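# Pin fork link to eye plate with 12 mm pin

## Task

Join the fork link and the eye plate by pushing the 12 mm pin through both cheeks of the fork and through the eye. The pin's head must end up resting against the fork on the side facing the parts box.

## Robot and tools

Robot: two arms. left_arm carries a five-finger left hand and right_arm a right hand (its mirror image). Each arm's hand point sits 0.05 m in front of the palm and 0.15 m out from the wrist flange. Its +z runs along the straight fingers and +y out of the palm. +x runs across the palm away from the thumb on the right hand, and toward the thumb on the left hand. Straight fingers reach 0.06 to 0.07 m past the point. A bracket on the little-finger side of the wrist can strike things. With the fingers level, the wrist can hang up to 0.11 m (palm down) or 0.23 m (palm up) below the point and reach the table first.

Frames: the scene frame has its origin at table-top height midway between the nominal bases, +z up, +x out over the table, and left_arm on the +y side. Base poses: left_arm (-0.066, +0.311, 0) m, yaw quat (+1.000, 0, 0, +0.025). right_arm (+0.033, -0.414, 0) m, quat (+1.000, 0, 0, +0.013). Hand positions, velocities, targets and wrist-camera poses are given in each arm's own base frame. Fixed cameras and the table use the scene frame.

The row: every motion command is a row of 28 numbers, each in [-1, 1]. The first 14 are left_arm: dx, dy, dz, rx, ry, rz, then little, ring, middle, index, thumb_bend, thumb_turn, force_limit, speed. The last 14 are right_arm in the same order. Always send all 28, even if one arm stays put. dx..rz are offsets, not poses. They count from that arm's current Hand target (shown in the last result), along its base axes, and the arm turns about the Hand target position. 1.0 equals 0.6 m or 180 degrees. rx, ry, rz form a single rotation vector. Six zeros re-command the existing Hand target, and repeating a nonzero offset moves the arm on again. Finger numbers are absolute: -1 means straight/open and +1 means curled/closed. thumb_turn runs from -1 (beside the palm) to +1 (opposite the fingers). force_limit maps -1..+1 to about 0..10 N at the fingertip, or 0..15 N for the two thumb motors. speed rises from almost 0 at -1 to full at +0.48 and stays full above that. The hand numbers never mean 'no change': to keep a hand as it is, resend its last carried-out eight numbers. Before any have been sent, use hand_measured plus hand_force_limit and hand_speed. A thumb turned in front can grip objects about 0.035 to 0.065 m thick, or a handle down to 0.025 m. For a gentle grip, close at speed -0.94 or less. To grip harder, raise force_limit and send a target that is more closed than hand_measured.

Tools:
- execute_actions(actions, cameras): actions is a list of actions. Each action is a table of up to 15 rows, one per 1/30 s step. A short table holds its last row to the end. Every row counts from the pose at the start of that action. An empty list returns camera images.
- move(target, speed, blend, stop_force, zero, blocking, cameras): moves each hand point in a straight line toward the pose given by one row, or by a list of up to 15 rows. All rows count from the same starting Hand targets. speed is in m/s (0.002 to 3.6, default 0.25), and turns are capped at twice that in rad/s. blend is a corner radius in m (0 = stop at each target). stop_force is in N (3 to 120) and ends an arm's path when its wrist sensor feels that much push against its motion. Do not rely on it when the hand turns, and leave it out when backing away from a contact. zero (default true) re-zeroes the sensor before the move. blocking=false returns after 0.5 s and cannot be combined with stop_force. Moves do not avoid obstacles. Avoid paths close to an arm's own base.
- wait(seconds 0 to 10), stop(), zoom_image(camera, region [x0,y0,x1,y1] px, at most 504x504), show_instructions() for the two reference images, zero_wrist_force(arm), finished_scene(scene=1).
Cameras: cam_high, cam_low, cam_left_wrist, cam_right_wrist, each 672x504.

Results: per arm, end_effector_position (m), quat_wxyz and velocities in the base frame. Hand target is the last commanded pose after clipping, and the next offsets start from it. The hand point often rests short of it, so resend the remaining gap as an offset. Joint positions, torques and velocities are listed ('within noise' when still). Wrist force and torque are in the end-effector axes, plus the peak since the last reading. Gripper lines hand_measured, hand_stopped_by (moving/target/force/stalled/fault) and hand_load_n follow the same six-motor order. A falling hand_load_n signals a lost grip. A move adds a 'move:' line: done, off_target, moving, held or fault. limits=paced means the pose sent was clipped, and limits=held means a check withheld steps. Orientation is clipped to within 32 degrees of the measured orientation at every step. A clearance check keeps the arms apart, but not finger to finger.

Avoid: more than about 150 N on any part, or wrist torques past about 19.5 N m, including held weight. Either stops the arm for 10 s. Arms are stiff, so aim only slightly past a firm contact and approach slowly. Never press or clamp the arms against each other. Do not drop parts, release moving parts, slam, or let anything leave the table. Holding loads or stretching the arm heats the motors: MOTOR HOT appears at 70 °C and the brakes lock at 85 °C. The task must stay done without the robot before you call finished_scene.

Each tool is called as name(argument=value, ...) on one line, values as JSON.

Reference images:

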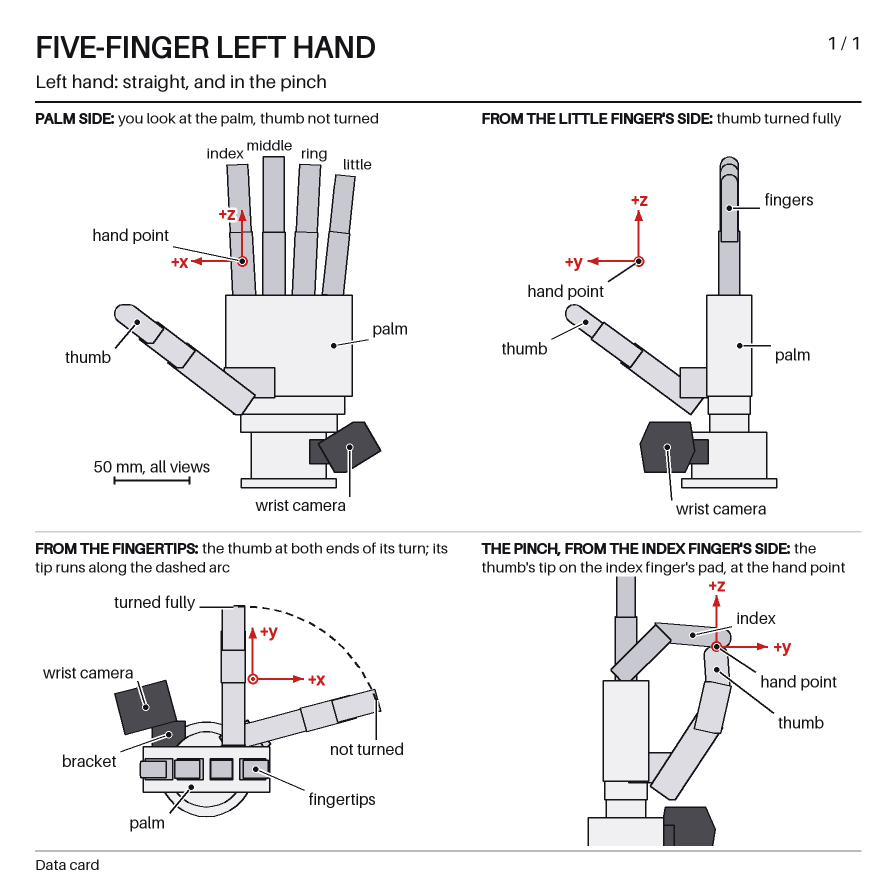

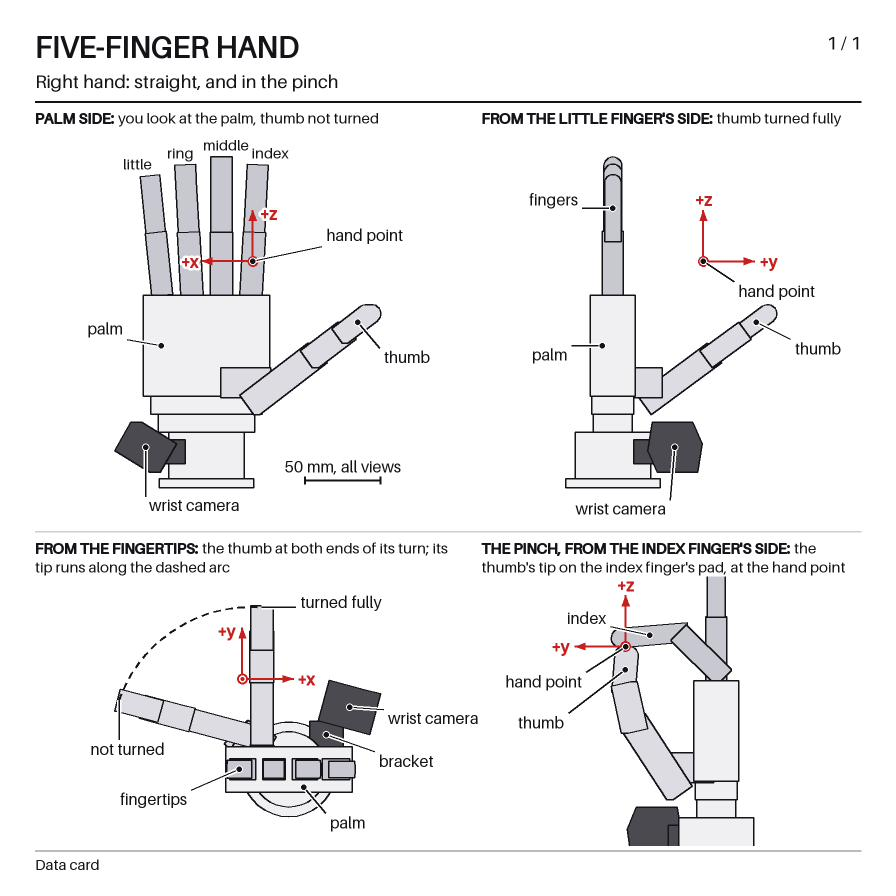

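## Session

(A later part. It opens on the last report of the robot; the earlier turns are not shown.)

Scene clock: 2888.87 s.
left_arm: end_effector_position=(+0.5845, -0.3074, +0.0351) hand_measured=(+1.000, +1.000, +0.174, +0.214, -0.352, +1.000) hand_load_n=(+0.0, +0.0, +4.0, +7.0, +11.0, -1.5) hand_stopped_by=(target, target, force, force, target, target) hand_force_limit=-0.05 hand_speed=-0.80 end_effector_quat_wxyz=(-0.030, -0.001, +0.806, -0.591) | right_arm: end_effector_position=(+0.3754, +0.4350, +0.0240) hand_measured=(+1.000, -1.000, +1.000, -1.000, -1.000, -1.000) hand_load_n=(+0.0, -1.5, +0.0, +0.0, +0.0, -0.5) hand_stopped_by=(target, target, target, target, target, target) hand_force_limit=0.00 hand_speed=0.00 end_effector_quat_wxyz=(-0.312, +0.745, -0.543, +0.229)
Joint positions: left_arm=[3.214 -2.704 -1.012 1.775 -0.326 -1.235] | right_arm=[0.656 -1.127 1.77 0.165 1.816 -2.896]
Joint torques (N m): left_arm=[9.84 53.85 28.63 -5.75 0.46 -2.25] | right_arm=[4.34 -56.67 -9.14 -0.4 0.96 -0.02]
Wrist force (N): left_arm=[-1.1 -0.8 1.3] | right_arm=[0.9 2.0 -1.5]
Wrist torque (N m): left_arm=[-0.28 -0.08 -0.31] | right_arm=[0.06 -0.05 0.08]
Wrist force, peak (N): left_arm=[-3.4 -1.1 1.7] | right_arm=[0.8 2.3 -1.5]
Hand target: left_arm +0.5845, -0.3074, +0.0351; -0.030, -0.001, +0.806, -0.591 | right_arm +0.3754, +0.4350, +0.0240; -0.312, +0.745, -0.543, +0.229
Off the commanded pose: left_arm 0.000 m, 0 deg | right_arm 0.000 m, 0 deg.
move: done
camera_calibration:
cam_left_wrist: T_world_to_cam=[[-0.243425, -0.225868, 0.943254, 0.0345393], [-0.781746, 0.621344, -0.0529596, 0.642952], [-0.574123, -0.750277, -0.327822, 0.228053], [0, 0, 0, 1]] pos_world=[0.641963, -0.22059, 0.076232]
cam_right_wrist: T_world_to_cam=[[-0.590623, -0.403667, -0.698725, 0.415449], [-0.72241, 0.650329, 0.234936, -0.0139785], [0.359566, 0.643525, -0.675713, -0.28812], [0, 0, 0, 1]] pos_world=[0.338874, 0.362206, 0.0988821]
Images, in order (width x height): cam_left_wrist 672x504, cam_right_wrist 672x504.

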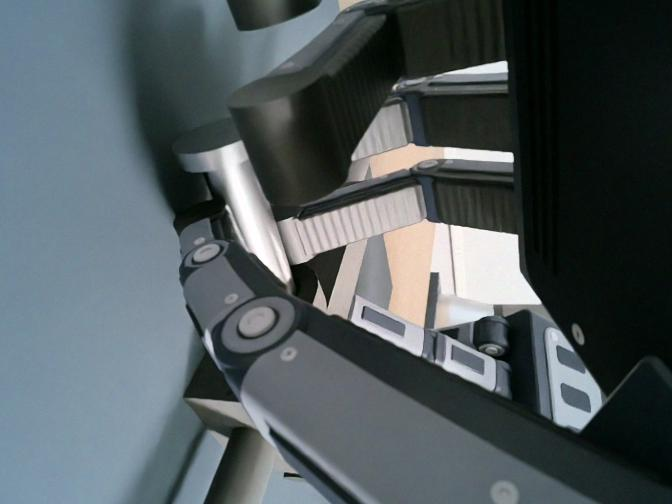

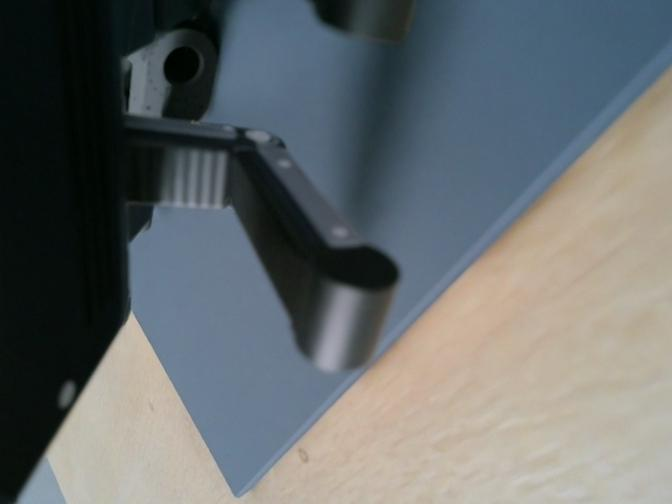

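move(target=[[0.005, 0.00015, 0, 0, 0, 0, 1, 1, 0.6, 0.55, -0.35, 1, -0.05, -0.8, 0, 0, 0, 0, 0, 0, 1, -1, 1, -1, -1, -1, 0, 0], [0.005, 0.00015, 0.0042, 0, 0, 0, 1, 1, 0.6, 0.55, -0.35, 1, -0.05, -0.8, 0, 0, 0, 0, 0, 0, 1, -1, 1, -1, -1, -1, 0, 0]], speed=0.02, cameras=["cam_left_wrist", "cam_low"])

zoom_image(camera="cam_left_wrist", region=[260, 250, 340, 310])

zoom_image(camera="cam_low", region=[285, 215, 345, 265])

Scene clock: 3011.13 s.
left_arm: end_effector_position=(+0.5875, -0.3073, +0.0377) hand_measured=(+1.000, +1.000, +0.174, +0.214, -0.352, +1.000) hand_load_n=(+0.0, +0.5, +4.0, +6.0, +11.5, -2.0) hand_stopped_by=(target, target, force, force, target, target) hand_force_limit=-0.05 hand_speed=-0.80 end_effector_quat_wxyz=(-0.030, -0.001, +0.806, -0.591) | right_arm: end_effector_position=(+0.3754, +0.4350, +0.0240) hand_measured=(+1.000, -1.000, +1.000, -1.000, -1.000, -1.000) hand_load_n=(+0.0, -1.5, +0.0, +0.0, +0.0, +0.0) hand_stopped_by=(target, target, target, target, target, target) hand_force_limit=0.00 hand_speed=0.00 end_effector_quat_wxyz=(-0.312, +0.745, -0.543, +0.229)
Joint positions: left_arm=[3.214 -2.707 -0.997 1.764 -0.326 -1.235] | right_arm=[0.656 -1.127 1.77 0.165 1.816 -2.896]
Joint torques (N m): left_arm=[-15.09 56.22 10.86 -4.07 4.48 -1.11] | right_arm=[3.07 -56.77 -13.28 -0.3 0.86 -0.16]
Wrist force (N): left_arm=[-1.8 1.3 0.8] | right_arm=[0.7 2.4 -1.6]
Wrist torque (N m): left_arm=[-0.25 -0.05 -0.28] | right_arm=[0.07 -0.02 0.08]
Wrist force, peak (N): left_arm=[-1.9 1.4 0.8] | right_arm=[0.7 2.7 -1.6]
Hand target: left_arm +0.5875, -0.3073, +0.0376; -0.030, -0.001, +0.806, -0.591 | right_arm +0.3754, +0.4350, +0.0240; -0.312, +0.745, -0.543, +0.229
Off the commanded pose: left_arm 0.000 m, 0 deg | right_arm 0.000 m, 0 deg.
move: done
camera_calibration:
cam_left_wrist: T_world_to_cam=[[-0.243296, -0.225857, 0.94329, 0.0326614], [-0.781771, 0.62132, -0.0528709, 0.645381], [-0.574143, -0.7503, -0.327733, 0.230736], [0, 0, 0, 1]] pos_world=[0.644963, -0.22049, 0.0789326]
Images, in order (width x height): cam_low 672x504, cam_left_wrist 672x504.

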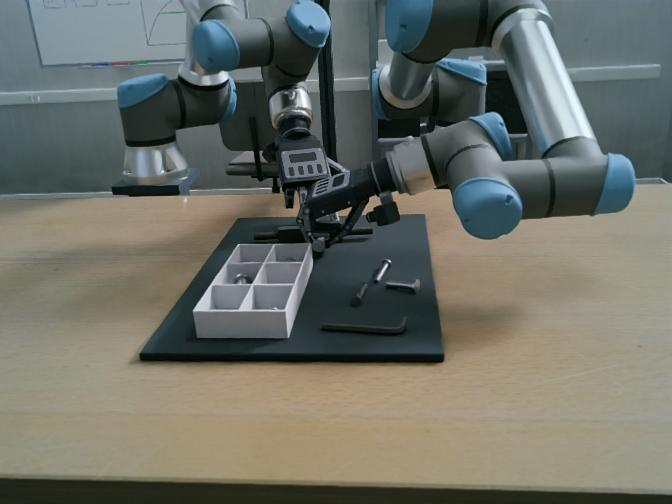

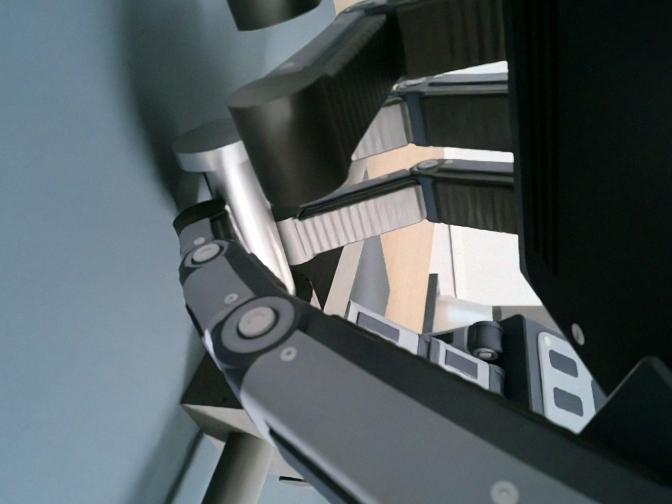

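Scaled by 6.300 from the camera's 672x504 image, which has a finer 960x720 frame.

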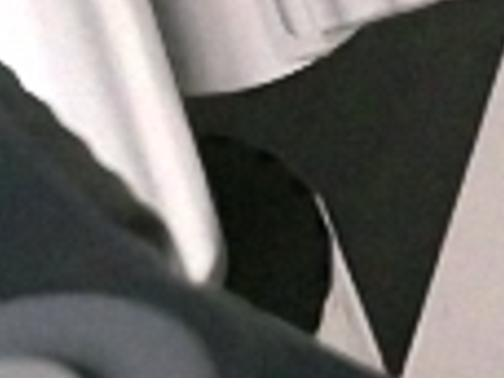

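Scaled by 8.400 from the camera's 672x504 image, which has a finer 960x720 frame.

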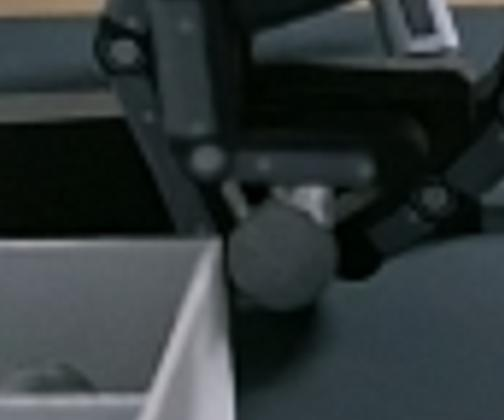

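zoom_image(camera="cam_left_wrist", region=[285, 265, 325, 305])

Scaled by 12.600 from the camera's 672x504 image, which has a finer 960x720 frame.

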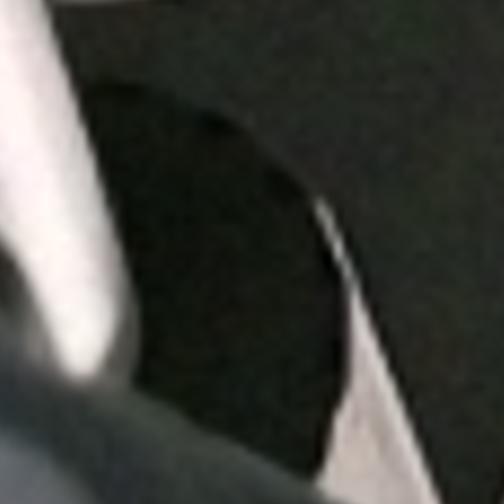

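zoom_image(camera="cam_low", region=[304, 226, 340, 256])

zoom_image(camera="cam_high", region=[280, 190, 360, 270])

Scaled by 14.000 from the camera's 672x504 image, which has a finer 960x720 frame.

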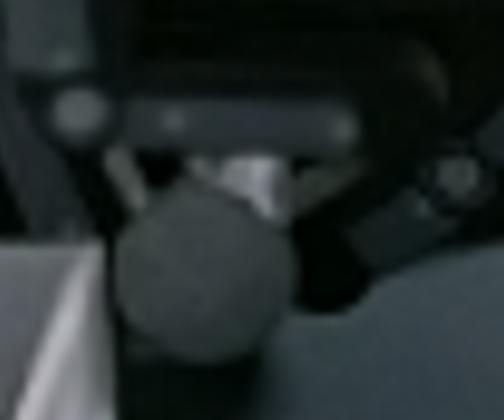

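This scene's latest camera images include none from cam_high. They are from: cam_low, cam_left_wrist. cam_high's image comes with the result of a call that names it in "cameras".

wait(seconds=0, cameras=["cam_high", "cam_low", "cam_left_wrist", "cam_right_wrist"])

zoom_image(camera="cam_high", region=[270, 190, 350, 290])

zoom_image(camera="cam_right_wrist", region=[120, 10, 240, 130])

Scene clock: 3148.87 s.
left_arm: end_effector_position=(+0.5875, -0.3073, +0.0376) hand_measured=(+1.000, +1.000, +0.174, +0.214, -0.352, +1.000) hand_load_n=(+0.0, +0.0, +4.0, +6.0, +11.0, -2.0) hand_stopped_by=(target, target, force, force, target, target) hand_force_limit=-0.05 hand_speed=-0.80 end_effector_quat_wxyz=(-0.030, -0.001, +0.806, -0.591) | right_arm: end_effector_position=(+0.3754, +0.4350, +0.0240) hand_measured=(+1.000, -1.000, +1.000, -1.000, -1.000, -1.000) hand_load_n=(+0.0, -1.5, +0.0, +0.0, +0.0, -0.5) hand_stopped_by=(target, target, target, target, target, target) hand_force_limit=0.00 hand_speed=0.00 end_effector_quat_wxyz=(-0.312, +0.745, -0.543, +0.229)
Joint positions: left_arm=[3.214 -2.707 -0.997 1.764 -0.326 -1.235] | right_arm=[0.656 -1.127 1.77 0.165 1.816 -2.896]
Joint torques (N m): left_arm=[-16.74 55.78 9.59 -0.97 3.59 1.69] | right_arm=[1.25 -56.15 -16.61 -0.23 0.89 -0.16]
Wrist force (N): left_arm=[-2.3 0.9 0.8] | right_arm=[0.9 2.2 -1.6]
Wrist torque (N m): left_arm=[-0.24 -0.03 -0.29] | right_arm=[0.04 -0.05 0.09]
Wrist force, peak (N): left_arm=[-2.4 1.1 0.7] | right_arm=[0.9 2.6 -1.8]
Hand target: left_arm +0.5875, -0.3073, +0.0376; -0.030, -0.001, +0.806, -0.591 | right_arm +0.3754, +0.4350, +0.0240; -0.312, +0.745, -0.543, +0.229
Off the commanded pose: left_arm 0.000 m, 0 deg | right_arm 0.000 m, 0 deg.
camera_calibration:
cam_left_wrist: T_world_to_cam=[[-0.24337, -0.225797, 0.943285, 0.0328873], [-0.781749, 0.62134, -0.0529609, 0.64529], [-0.574142, -0.750301, -0.327732, 0.230612], [0, 0, 0, 1]] pos_world=[0.644863, -0.22049, 0.0787322]
cam_right_wrist: T_world_to_cam=[[-0.590623, -0.403667, -0.698725, 0.415449], [-0.72241, 0.650329, 0.234936, -0.0139785], [0.359566, 0.643525, -0.675713, -0.28812], [0, 0, 0, 1]] pos_world=[0.338874, 0.362206, 0.0988821]

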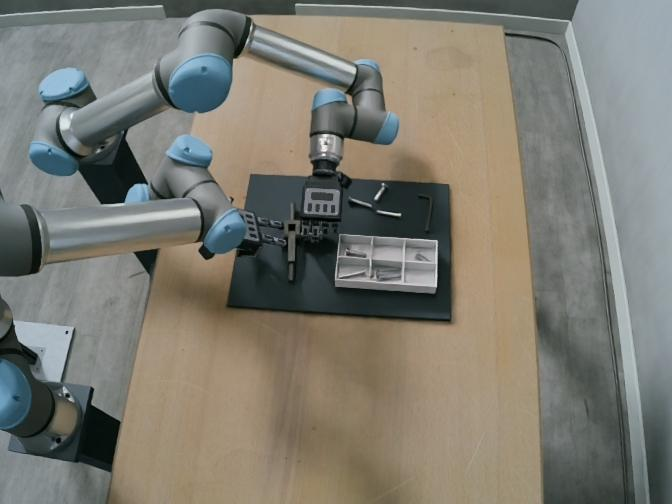

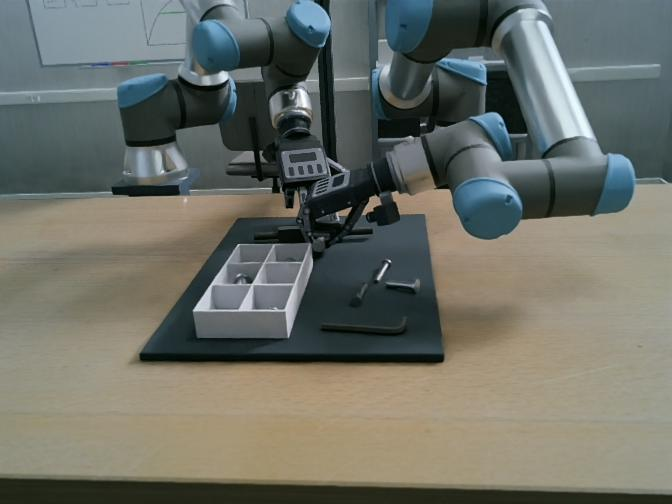

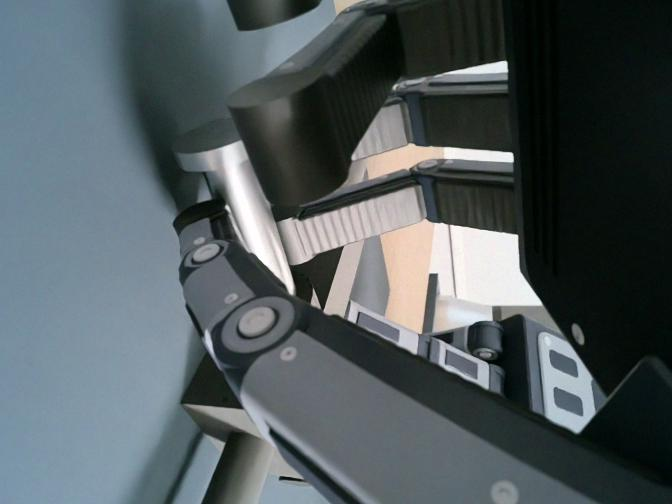

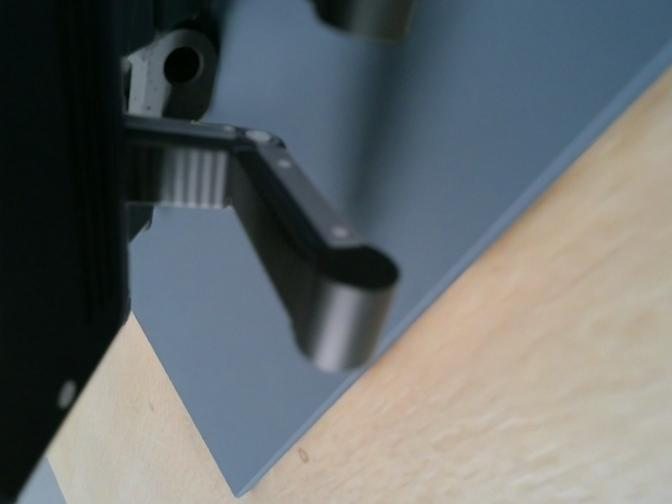

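Scaled by 5.040 from the camera's 672x504 image, which has a finer 960x720 frame.

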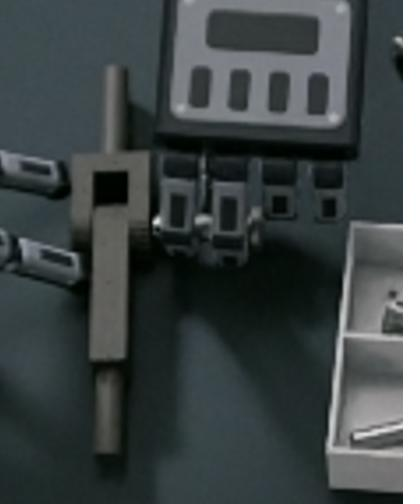

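Scaled by 4.200 from the camera's 672x504 image, which has a finer 960x720 frame.

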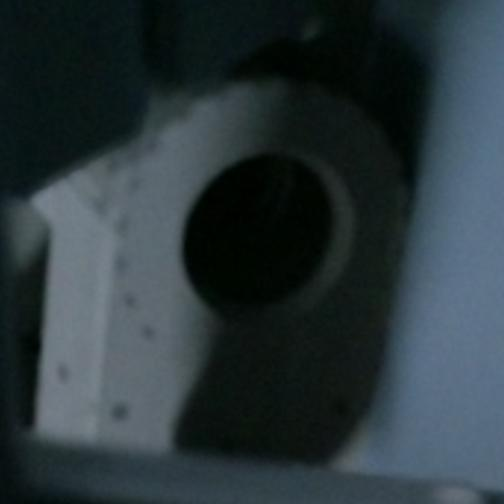

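zoom_image(camera="cam_high", region=[290, 222, 330, 252])

Scaled by 12.600 from the camera's 672x504 image, which has a finer 960x720 frame.

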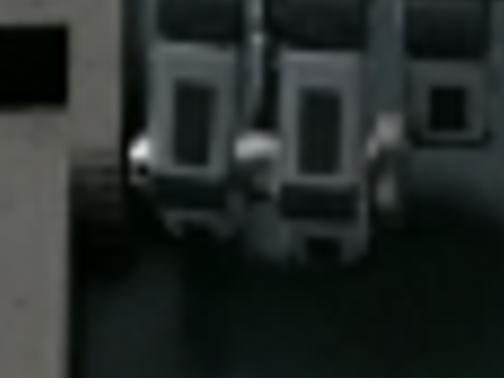

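move(target=[-0.0005, 0.0015, -0.0028, 0, 0.0083, 0.0056, 1, 1, 0.6, 0.55, -0.35, 1, -0.05, -0.8, 0, 0, 0, 0, 0, 0, 1, -1, 1, -1, -1, -1, 0, 0], speed=0.03, cameras=["cam_left_wrist", "cam_low", "cam_high"])

zoom_image(camera="cam_left_wrist", region=[275, 260, 325, 310])

zoom_image(camera="cam_low", region=[304, 226, 340, 256])

zoom_image(camera="cam_high", region=[290, 222, 330, 252])

Scene clock: 3215.57 s.
left_arm: end_effector_position=(+0.5872, -0.3064, +0.0358) hand_measured=(+1.000, +1.000, +0.174, +0.214, -0.352, +1.000) hand_load_n=(+0.5, +0.0, +4.0, +6.5, +11.0, -2.0) hand_stopped_by=(target, target, force, force, target, target) hand_force_limit=-0.05 hand_speed=-0.80 end_effector_quat_wxyz=(-0.036, -0.016, +0.805, -0.591) end_effector_velocity=(+0.000, +0.000, +0.000) end_effector_angular_velocity=(+0.000, -0.006, -0.002) | right_arm: end_effector_position=(+0.3754, +0.4350, +0.0240) hand_measured=(+1.000, -1.000, +1.000, -1.000, -1.000, -1.000) hand_load_n=(+0.0, -1.0, +0.0, +0.0, +0.0, +0.0) hand_stopped_by=(target, target, target, target, target, target) hand_force_limit=0.00 hand_speed=0.00 end_effector_quat_wxyz=(-0.312, +0.745, -0.543, +0.229)
Joint positions: left_arm=[3.217 -2.708 -0.999 1.784 -0.323 -1.281] | right_arm=[0.656 -1.127 1.77 0.165 1.816 -2.896]
Joint velocities: left_arm=[0 0 0 0 0 0.006] | right_arm=[within noise]
Joint torques (N m): left_arm=[8.43 63.71 12.44 -4.38 3.38 1.88] | right_arm=[-0.07 -56.21 -20.94 -0.16 0.71 -0.37]
Wrist force (N): left_arm=[-1.0 0.6 0.6] | right_arm=[0.9 2.2 -1.1]
Wrist torque (N m): left_arm=[-0.24 -0.07 -0.30] | right_arm=[0.10 -0.05 0.08]
Wrist force, peak (N): left_arm=[-2.5 0.9 0.8] | right_arm=[1.1 2.6 -1.7]
Hand target: left_arm +0.5872, -0.3064, +0.0359; -0.036, -0.016, +0.805, -0.591 | right_arm +0.3754, +0.4350, +0.0240; -0.312, +0.745, -0.543, +0.229
Off the commanded pose: left_arm 0.000 m, 0 deg | right_arm 0.000 m, 0 deg.
move: done
camera_calibration:
cam_left_wrist: T_world_to_cam=[[-0.21461, -0.22988, 0.949262, 0.0162714], [-0.793758, 0.607372, -0.032368, 0.646451], [-0.569115, -0.76043, -0.312817, 0.22399], [0, 0, 0, 1]] pos_world=[0.644093, -0.218567, 0.0755464]
Images, in order (width x height): cam_high 672x504, cam_low 672x504, cam_left_wrist 672x504.

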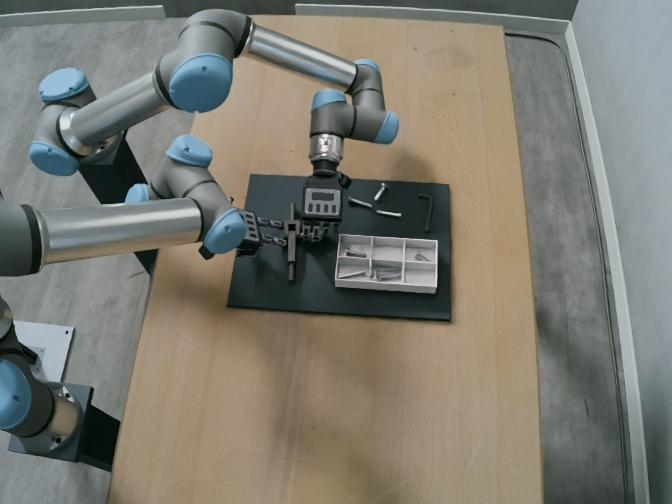

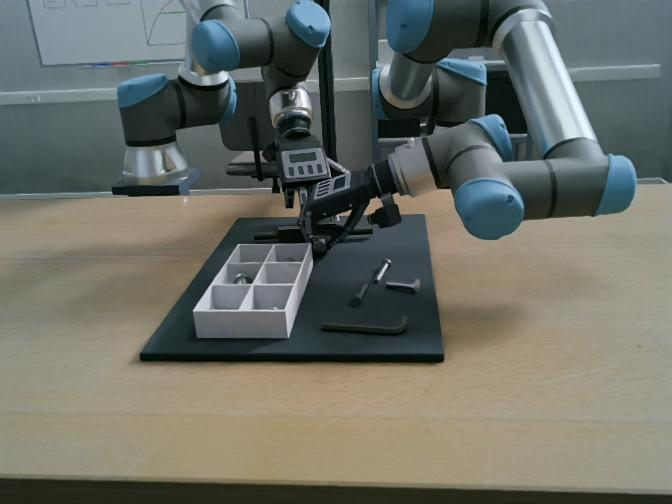

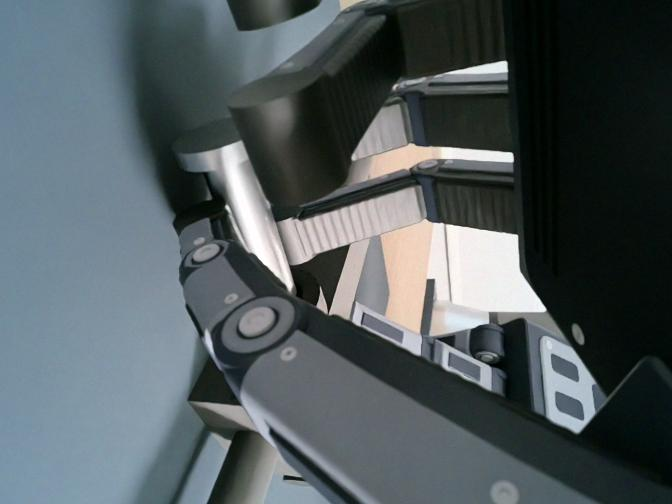

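Scaled by 10.080 from the camera's 672x504 image, which has a finer 960x720 frame.

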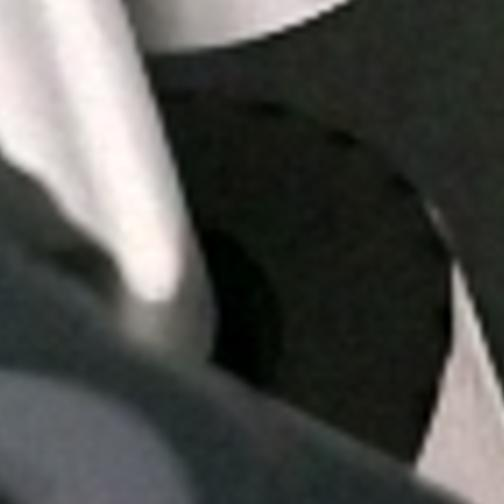

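Scaled by 14.000 from the camera's 672x504 image, which has a finer 960x720 frame.

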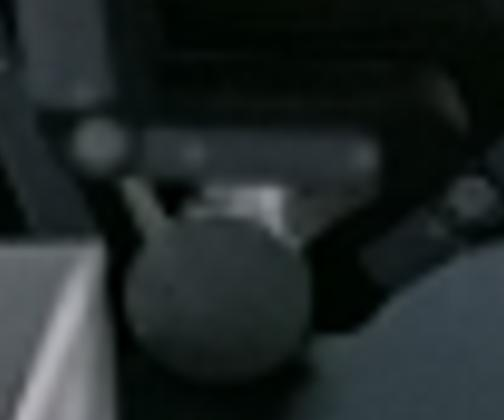

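Scaled by 12.600 from the camera's 672x504 image, which has a finer 960x720 frame.

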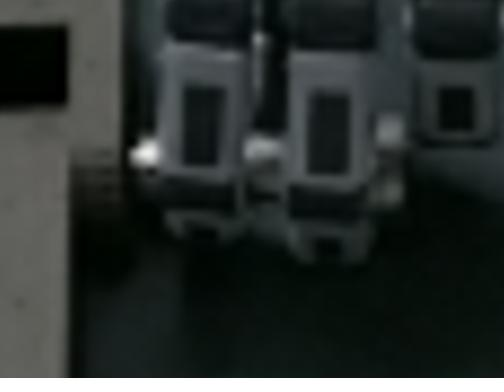

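move(target=[-0.0042, -0.0001, 0.0008, 0, 0, 0, 1, 1, 0.6, 0.55, -0.35, 1, -0.05, -0.8, 0, 0, 0, 0, 0, 0, 1, -1, 1, -1, -1, -1, 0, 0], speed=0.01, stop_force=3, cameras=["cam_left_wrist", "cam_right_wrist"])

zoom_image(camera="cam_left_wrist", region=[275, 255, 325, 305])

Scene clock: 3233.20 s.
left_arm: end_effector_position=(+0.5847, -0.3064, +0.0364) hand_measured=(+1.000, +1.000, +0.174, +0.214, -0.352, +1.000) hand_load_n=(+0.0, +0.0, +4.0, +6.5, +11.0, -2.0) hand_stopped_by=(target, target, force, force, target, target) hand_force_limit=-0.05 hand_speed=-0.80 end_effector_quat_wxyz=(-0.036, -0.016, +0.805, -0.591) | right_arm: end_effector_position=(+0.3754, +0.4350, +0.0240) hand_measured=(+1.000, -1.000, +1.000, -1.000, -1.000, -1.000) hand_load_n=(+0.0, -1.0, +0.0, +0.0, +0.0, +0.0) hand_stopped_by=(target, target, target, target, target, target) hand_force_limit=0.00 hand_speed=0.00 end_effector_quat_wxyz=(-0.312, +0.745, -0.543, +0.229)
Joint positions: left_arm=[3.217 -2.701 -1.012 1.79 -0.323 -1.28] | right_arm=[0.656 -1.127 1.77 0.165 1.816 -2.896]
Joint torques (N m): left_arm=[12.71 54 28.05 -5.83 0.21 -0.59] | right_arm=[-2.56 -55.91 -25.7 -0.14 0.65 -0.49]
Wrist force (N): left_arm=[-2.0 0.8 1.4] | right_arm=[1.0 2.2 -1.2]
Wrist torque (N m): left_arm=[-0.21 -0.06 -0.30] | right_arm=[0.12 -0.07 0.09]
Wrist force, peak (N): left_arm=[-2.7 0.5 1.8] | right_arm=[1.0 2.2 -1.7]
Hand target: left_arm +0.5846, -0.3064, +0.0364; -0.036, -0.016, +0.805, -0.591 | right_arm +0.3754, +0.4350, +0.0240; -0.312, +0.745, -0.543, +0.229
Off the commanded pose: left_arm 0.000 m, 0 deg | right_arm 0.000 m, 0 deg.
move: done
camera_calibration:
cam_left_wrist: T_world_to_cam=[[-0.214776, -0.229868, 0.949227, 0.0153499], [-0.793647, 0.607512, -0.0324569, 0.64451], [-0.569206, -0.760322, -0.312913, 0.222738], [0, 0, 0, 1]] pos_world=[0.641594, -0.218666, 0.0760459]
cam_right_wrist: T_world_to_cam=[[-0.590623, -0.403667, -0.698725, 0.415449], [-0.72241, 0.650329, 0.234936, -0.0139785], [0.359566, 0.643525, -0.675713, -0.28812], [0, 0, 0, 1]] pos_world=[0.338874, 0.362206, 0.0988821]
Images, in order (width x height): cam_left_wrist 672x504, cam_right_wrist 672x504.

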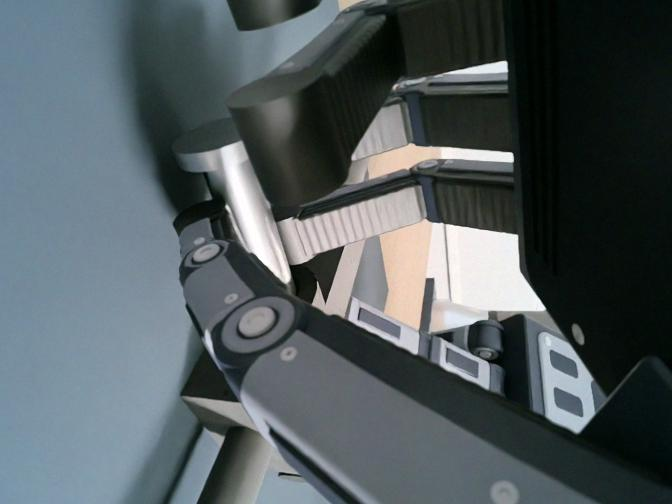

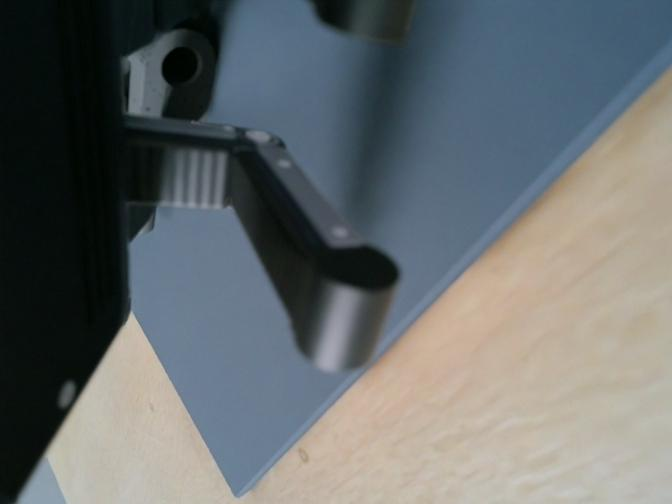

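Scaled by 10.080 from the camera's 672x504 image, which has a finer 960x720 frame.

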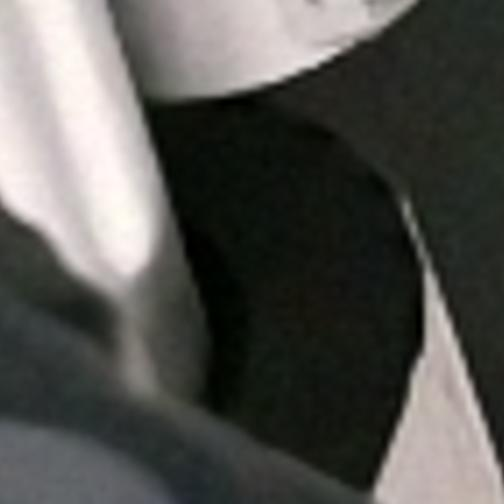

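move(target=[-0.005, 0.0003, 0, 0, 0, 0, 1, 1, 0.6, 0.55, -0.35, 1, -0.05, -0.8, 0, 0, 0, 0, 0, 0, 1, -1, 1, -1, -1, -1, 0, 0], speed=0.01, stop_force=3, zero=false, cameras=["cam_left_wrist", "cam_right_wrist"])

zoom_image(camera="cam_left_wrist", region=[275, 255, 325, 305])

zoom_image(camera="cam_right_wrist", region=[120, 10, 240, 130])

Scene clock: 3244.70 s.
left_arm: end_effector_position=(+0.5834, -0.3063, +0.0364) hand_measured=(+1.000, +1.000, +0.174, +0.214, -0.352, +1.000) hand_load_n=(+0.0, +0.0, +4.0, +6.5, +11.5, -2.0) hand_stopped_by=(target, target, force, force, target, target) hand_force_limit=-0.05 hand_speed=-0.80 end_effector_quat_wxyz=(-0.036, -0.016, +0.805, -0.591) | right_arm: end_effector_position=(+0.3754, +0.4350, +0.0240) hand_measured=(+1.000, -1.000, +1.000, -1.000, -1.000, -1.000) hand_load_n=(+0.0, -1.0, +0.0, +0.0, +0.0, -0.5) hand_stopped_by=(target, target, target, target, target, target) hand_force_limit=0.00 hand_speed=0.00 end_effector_quat_wxyz=(-0.312, +0.745, -0.543, +0.229)
Joint positions: left_arm=[3.217 -2.699 -1.018 1.792 -0.323 -1.28] | right_arm=[0.656 -1.127 1.77 0.165 1.816 -2.896]
Joint torques (N m): left_arm=[-0.21 53.91 29.1 -6.26 1.14 -2.14] | right_arm=[-3.01 -55.82 -30.06 -0.07 0.5 -0.58]
Wrist force (N): left_arm=[-1.7 0.8 1.3] | right_arm=[1.6 1.9 -0.7]
Wrist torque (N m): left_arm=[-0.25 -0.04 -0.44] | right_arm=[0.02 -0.09 0.11]
Wrist force, peak (N): left_arm=[-4.3 0.2 1.7] | right_arm=[1.0 2.9 -1.5]
Hand target: left_arm +0.5834, -0.3064, +0.0364; -0.036, -0.016, +0.805, -0.591 (not the last commanded pose) | right_arm +0.3754, +0.4350, +0.0240; -0.312, +0.745, -0.543, +0.229
Off the commanded pose: left_arm 0.002 m, 0 deg | right_arm 0.000 m, 0 deg.
move: contact (left_arm)
camera_calibration:
cam_left_wrist: T_world_to_cam=[[-0.214412, -0.229894, 0.949303, 0.0148683], [-0.793749, 0.607394, -0.0321842, 0.643515], [-0.569202, -0.760409, -0.31271, 0.222093], [0, 0, 0, 1]] pos_world=[0.640393, -0.218567, 0.0760474]
cam_right_wrist: T_world_to_cam=[[-0.590623, -0.403667, -0.698725, 0.415449], [-0.72241, 0.650329, 0.234936, -0.0139785], [0.359566, 0.643525, -0.675713, -0.28812], [0, 0, 0, 1]] pos_world=[0.338874, 0.362206, 0.0988821]
Images, in order (width x height): cam_left_wrist 672x504, cam_right_wrist 672x504.

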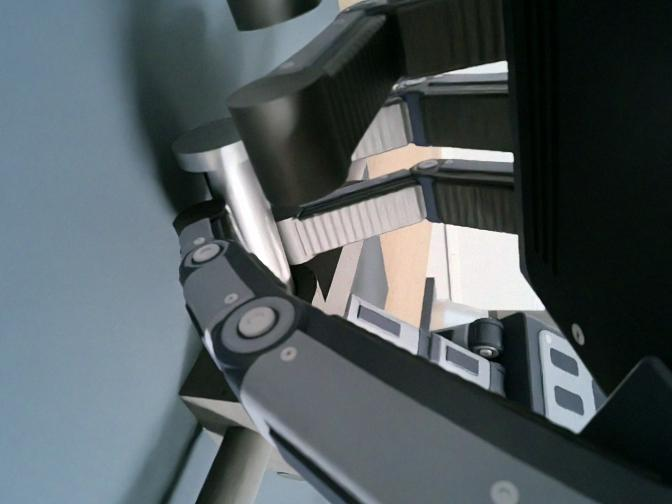

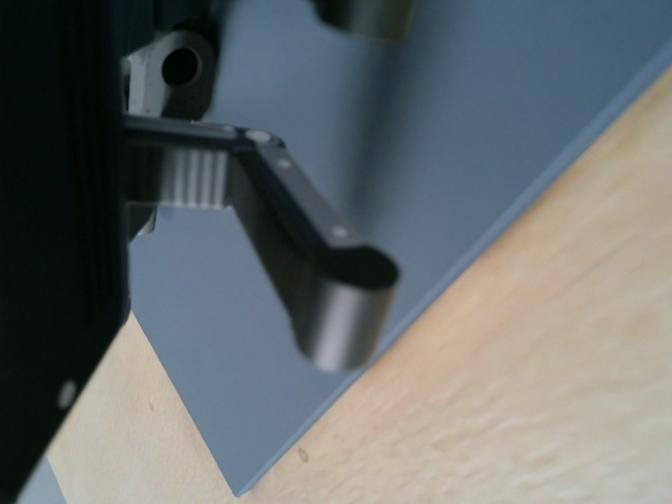

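Scaled by 10.080 from the camera's 672x504 image, which has a finer 960x720 frame.

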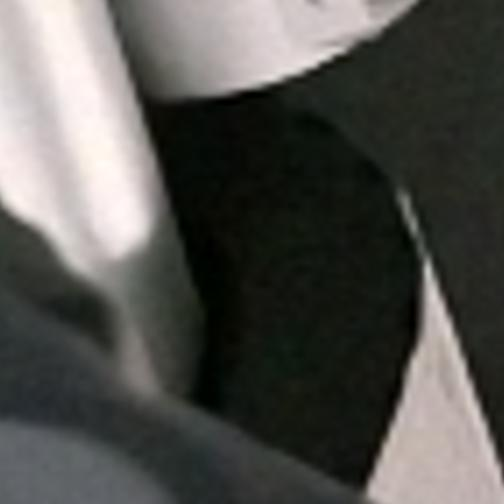

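Scaled by 4.200 from the camera's 672x504 image, which has a finer 960x720 frame.

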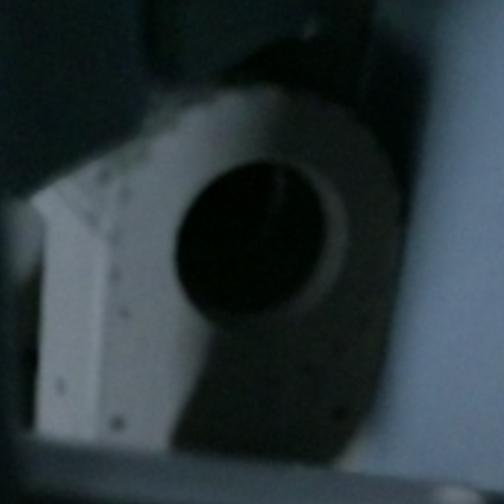

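move(target=[[0.0015, 0, 0, 0, 0, 0, 1, 1, 0.6, 0.55, -0.35, 1, -0.05, -0.8, 0, 0, 0, 0, 0, 0, 1, -1, 1, -1, -1, -1, 0, 0], [0.0015, -0.0013, 0, 0, 0, 0, 1, 1, 0.6, 0.55, -0.35, 1, -0.05, -0.8, 0, 0, 0, 0, 0, 0, 1, -1, 1, -1, -1, -1, 0, 0]], speed=0.01)

move(target=[-0.006, -0.0001, 0, 0, 0, 0, 1, 1, 0.6, 0.55, -0.35, 1, -0.05, -0.8, 0, 0, 0, 0, 0, 0, 1, -1, 1, -1, -1, -1, 0, 0], speed=0.01, stop_force=3, cameras=["cam_left_wrist", "cam_right_wrist"])

zoom_image(camera="cam_left_wrist", region=[275, 255, 325, 305])

zoom_image(camera="cam_right_wrist", region=[120, 10, 240, 130])

Scene clock: 3279.70 s.
left_arm: end_effector_position=(+0.5843, -0.3072, +0.0364) hand_measured=(+1.000, +1.000, +0.174, +0.214, -0.352, +1.000) hand_load_n=(+0.0, +0.0, +4.0, +5.5, +11.5, -2.0) hand_stopped_by=(target, target, force, force, target, target) hand_force_limit=-0.05 hand_speed=-0.80 end_effector_quat_wxyz=(-0.036, -0.016, +0.805, -0.591) | right_arm: end_effector_position=(+0.3754, +0.4350, +0.0240) hand_measured=(+1.000, -1.000, +1.000, -1.000, -1.000, -1.000) hand_load_n=(+0.0, -1.0, +0.0, -0.5, +0.0, -0.5) hand_stopped_by=(target, target, target, target, target, target) hand_force_limit=0.00 hand_speed=0.00 end_effector_quat_wxyz=(-0.312, +0.745, -0.543, +0.229)
Joint positions: left_arm=[3.216 -2.701 -1.012 1.793 -0.323 -1.284] | right_arm=[0.656 -1.127 1.77 0.165 1.816 -2.896]
Joint torques (N m): left_arm=[-7.27 58.38 21.46 -1.8 4.24 0.34] | right_arm=[-2.99 -55.14 -31.26 0.01 0.5 -0.71]
Wrist force (N): left_arm=[-1.3 1.2 0.2] | right_arm=[1.7 2.5 -0.5]
Wrist torque (N m): left_arm=[-0.24 -0.06 -0.29] | right_arm=[0.04 -0.03 0.14]
Wrist force, peak (N): left_arm=[-1.6 0.9 1.4] | right_arm=[1.9 2.6 -0.6]
Hand target: left_arm +0.5843, -0.3072, +0.0364; -0.036, -0.016, +0.805, -0.591 | right_arm +0.3754, +0.4350, +0.0240; -0.312, +0.745, -0.543, +0.229
Off the commanded pose: left_arm 0.000 m, 0 deg | right_arm 0.000 m, 0 deg.
move: done

Scene clock: 3280.93 s.
left_arm: end_effector_position=(+0.5808, -0.3072, +0.0364) hand_measured=(+1.000, +1.000, +0.174, +0.214, -0.352, +1.000) hand_load_n=(+0.0, +0.0, +4.0, +5.5, +11.5, -2.0) hand_stopped_by=(target, target, force, force, target, target) hand_force_limit=-0.05 hand_speed=-0.80 end_effector_quat_wxyz=(-0.036, -0.016, +0.805, -0.591) | right_arm: end_effector_position=(+0.3754, +0.4350, +0.0240) hand_measured=(+1.000, -1.000, +1.000, -1.000, -1.000, -1.000) hand_load_n=(+0.0, -1.5, +0.0, -0.5, +0.0, -0.5) hand_stopped_by=(target, target, target, target, target, target) hand_force_limit=0.00 hand_speed=0.00 end_effector_quat_wxyz=(-0.312, +0.745, -0.543, +0.229)
Joint positions: left_arm=[3.216 -2.693 -1.03 1.801 -0.323 -1.283] | right_arm=[0.656 -1.127 1.77 0.165 1.816 -2.896]
Joint torques (N m): left_arm=[2.46 54.64 28.52 -6.68 2.7 1.13] | right_arm=[-3.11 -55.42 -31.61 0.04 0.56 -0.69]
Wrist force (N): left_arm=[-2.6 1.4 0.6] | right_arm=[1.5 2.7 -1.1]
Wrist torque (N m): left_arm=[-0.23 -0.03 -0.43] | right_arm=[0.04 -0.03 0.13]
Wrist force, peak (N): left_arm=[-5.2 1.5 0.6] | right_arm=[1.7 3.2 -2.1]
Hand target: left_arm +0.5808, -0.3073, +0.0364; -0.036, -0.016, +0.805, -0.592 | right_arm +0.3754, +0.4350, +0.0240; -0.312, +0.745, -0.543, +0.229
Off the commanded pose: left_arm 0.000 m, 0 deg | right_arm 0.000 m, 0 deg.
move: contact (left_arm)
camera_calibration:
cam_left_wrist: T_world_to_cam=[[-0.214505, -0.229823, 0.949299, 0.01418], [-0.793645, 0.607526, -0.0322524, 0.641965], [-0.569311, -0.760325, -0.312716, 0.220019], [0, 0, 0, 1]] pos_world=[0.637793, -0.219466, 0.0760471]
cam_right_wrist: T_world_to_cam=[[-0.590623, -0.403667, -0.698725, 0.415449], [-0.72241, 0.650329, 0.234936, -0.0139785], [0.359566, 0.643525, -0.675713, -0.28812], [0, 0, 0, 1]] pos_world=[0.338874, 0.362206, 0.0988821]
Images, in order (width x height): cam_left_wrist 672x504, cam_right_wrist 672x504.

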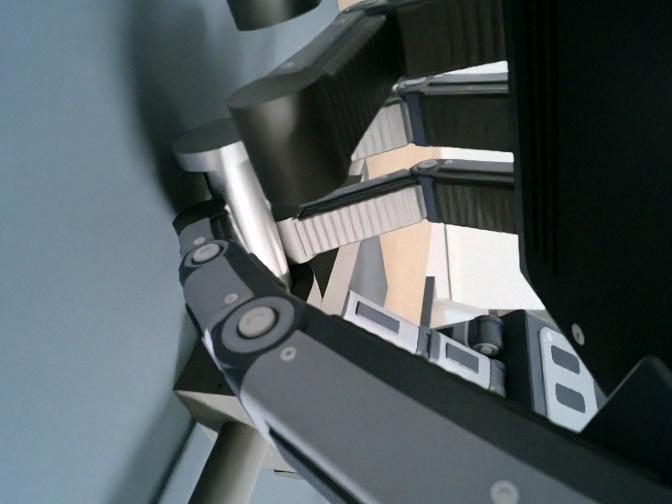

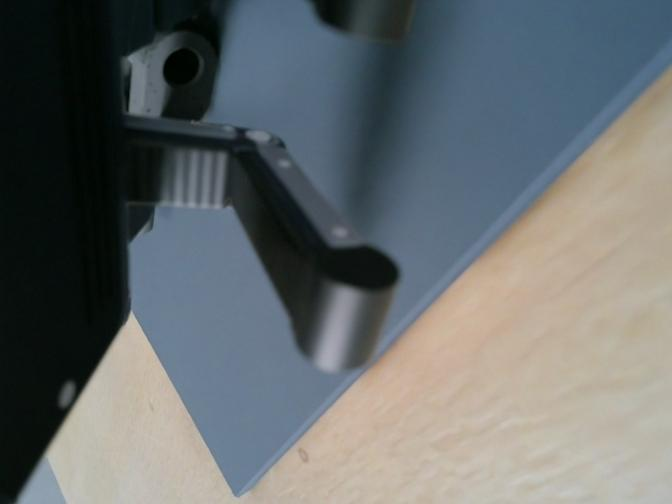

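Scaled by 10.080 from the camera's 672x504 image, which has a finer 960x720 frame.

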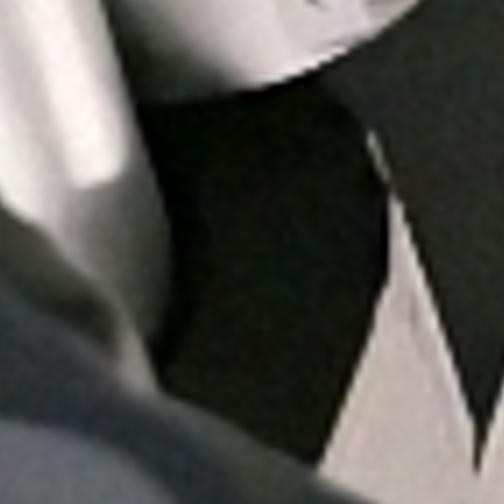

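Scaled by 4.200 from the camera's 672x504 image, which has a finer 960x720 frame.

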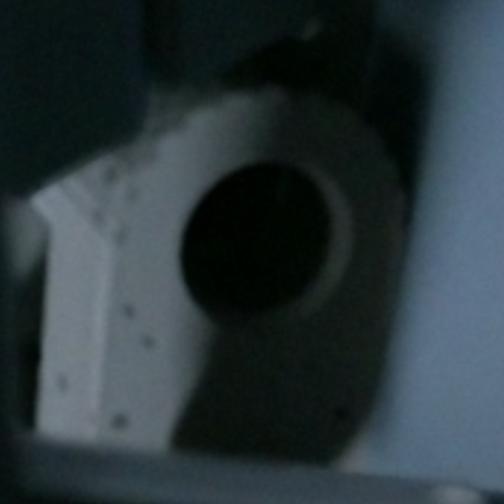

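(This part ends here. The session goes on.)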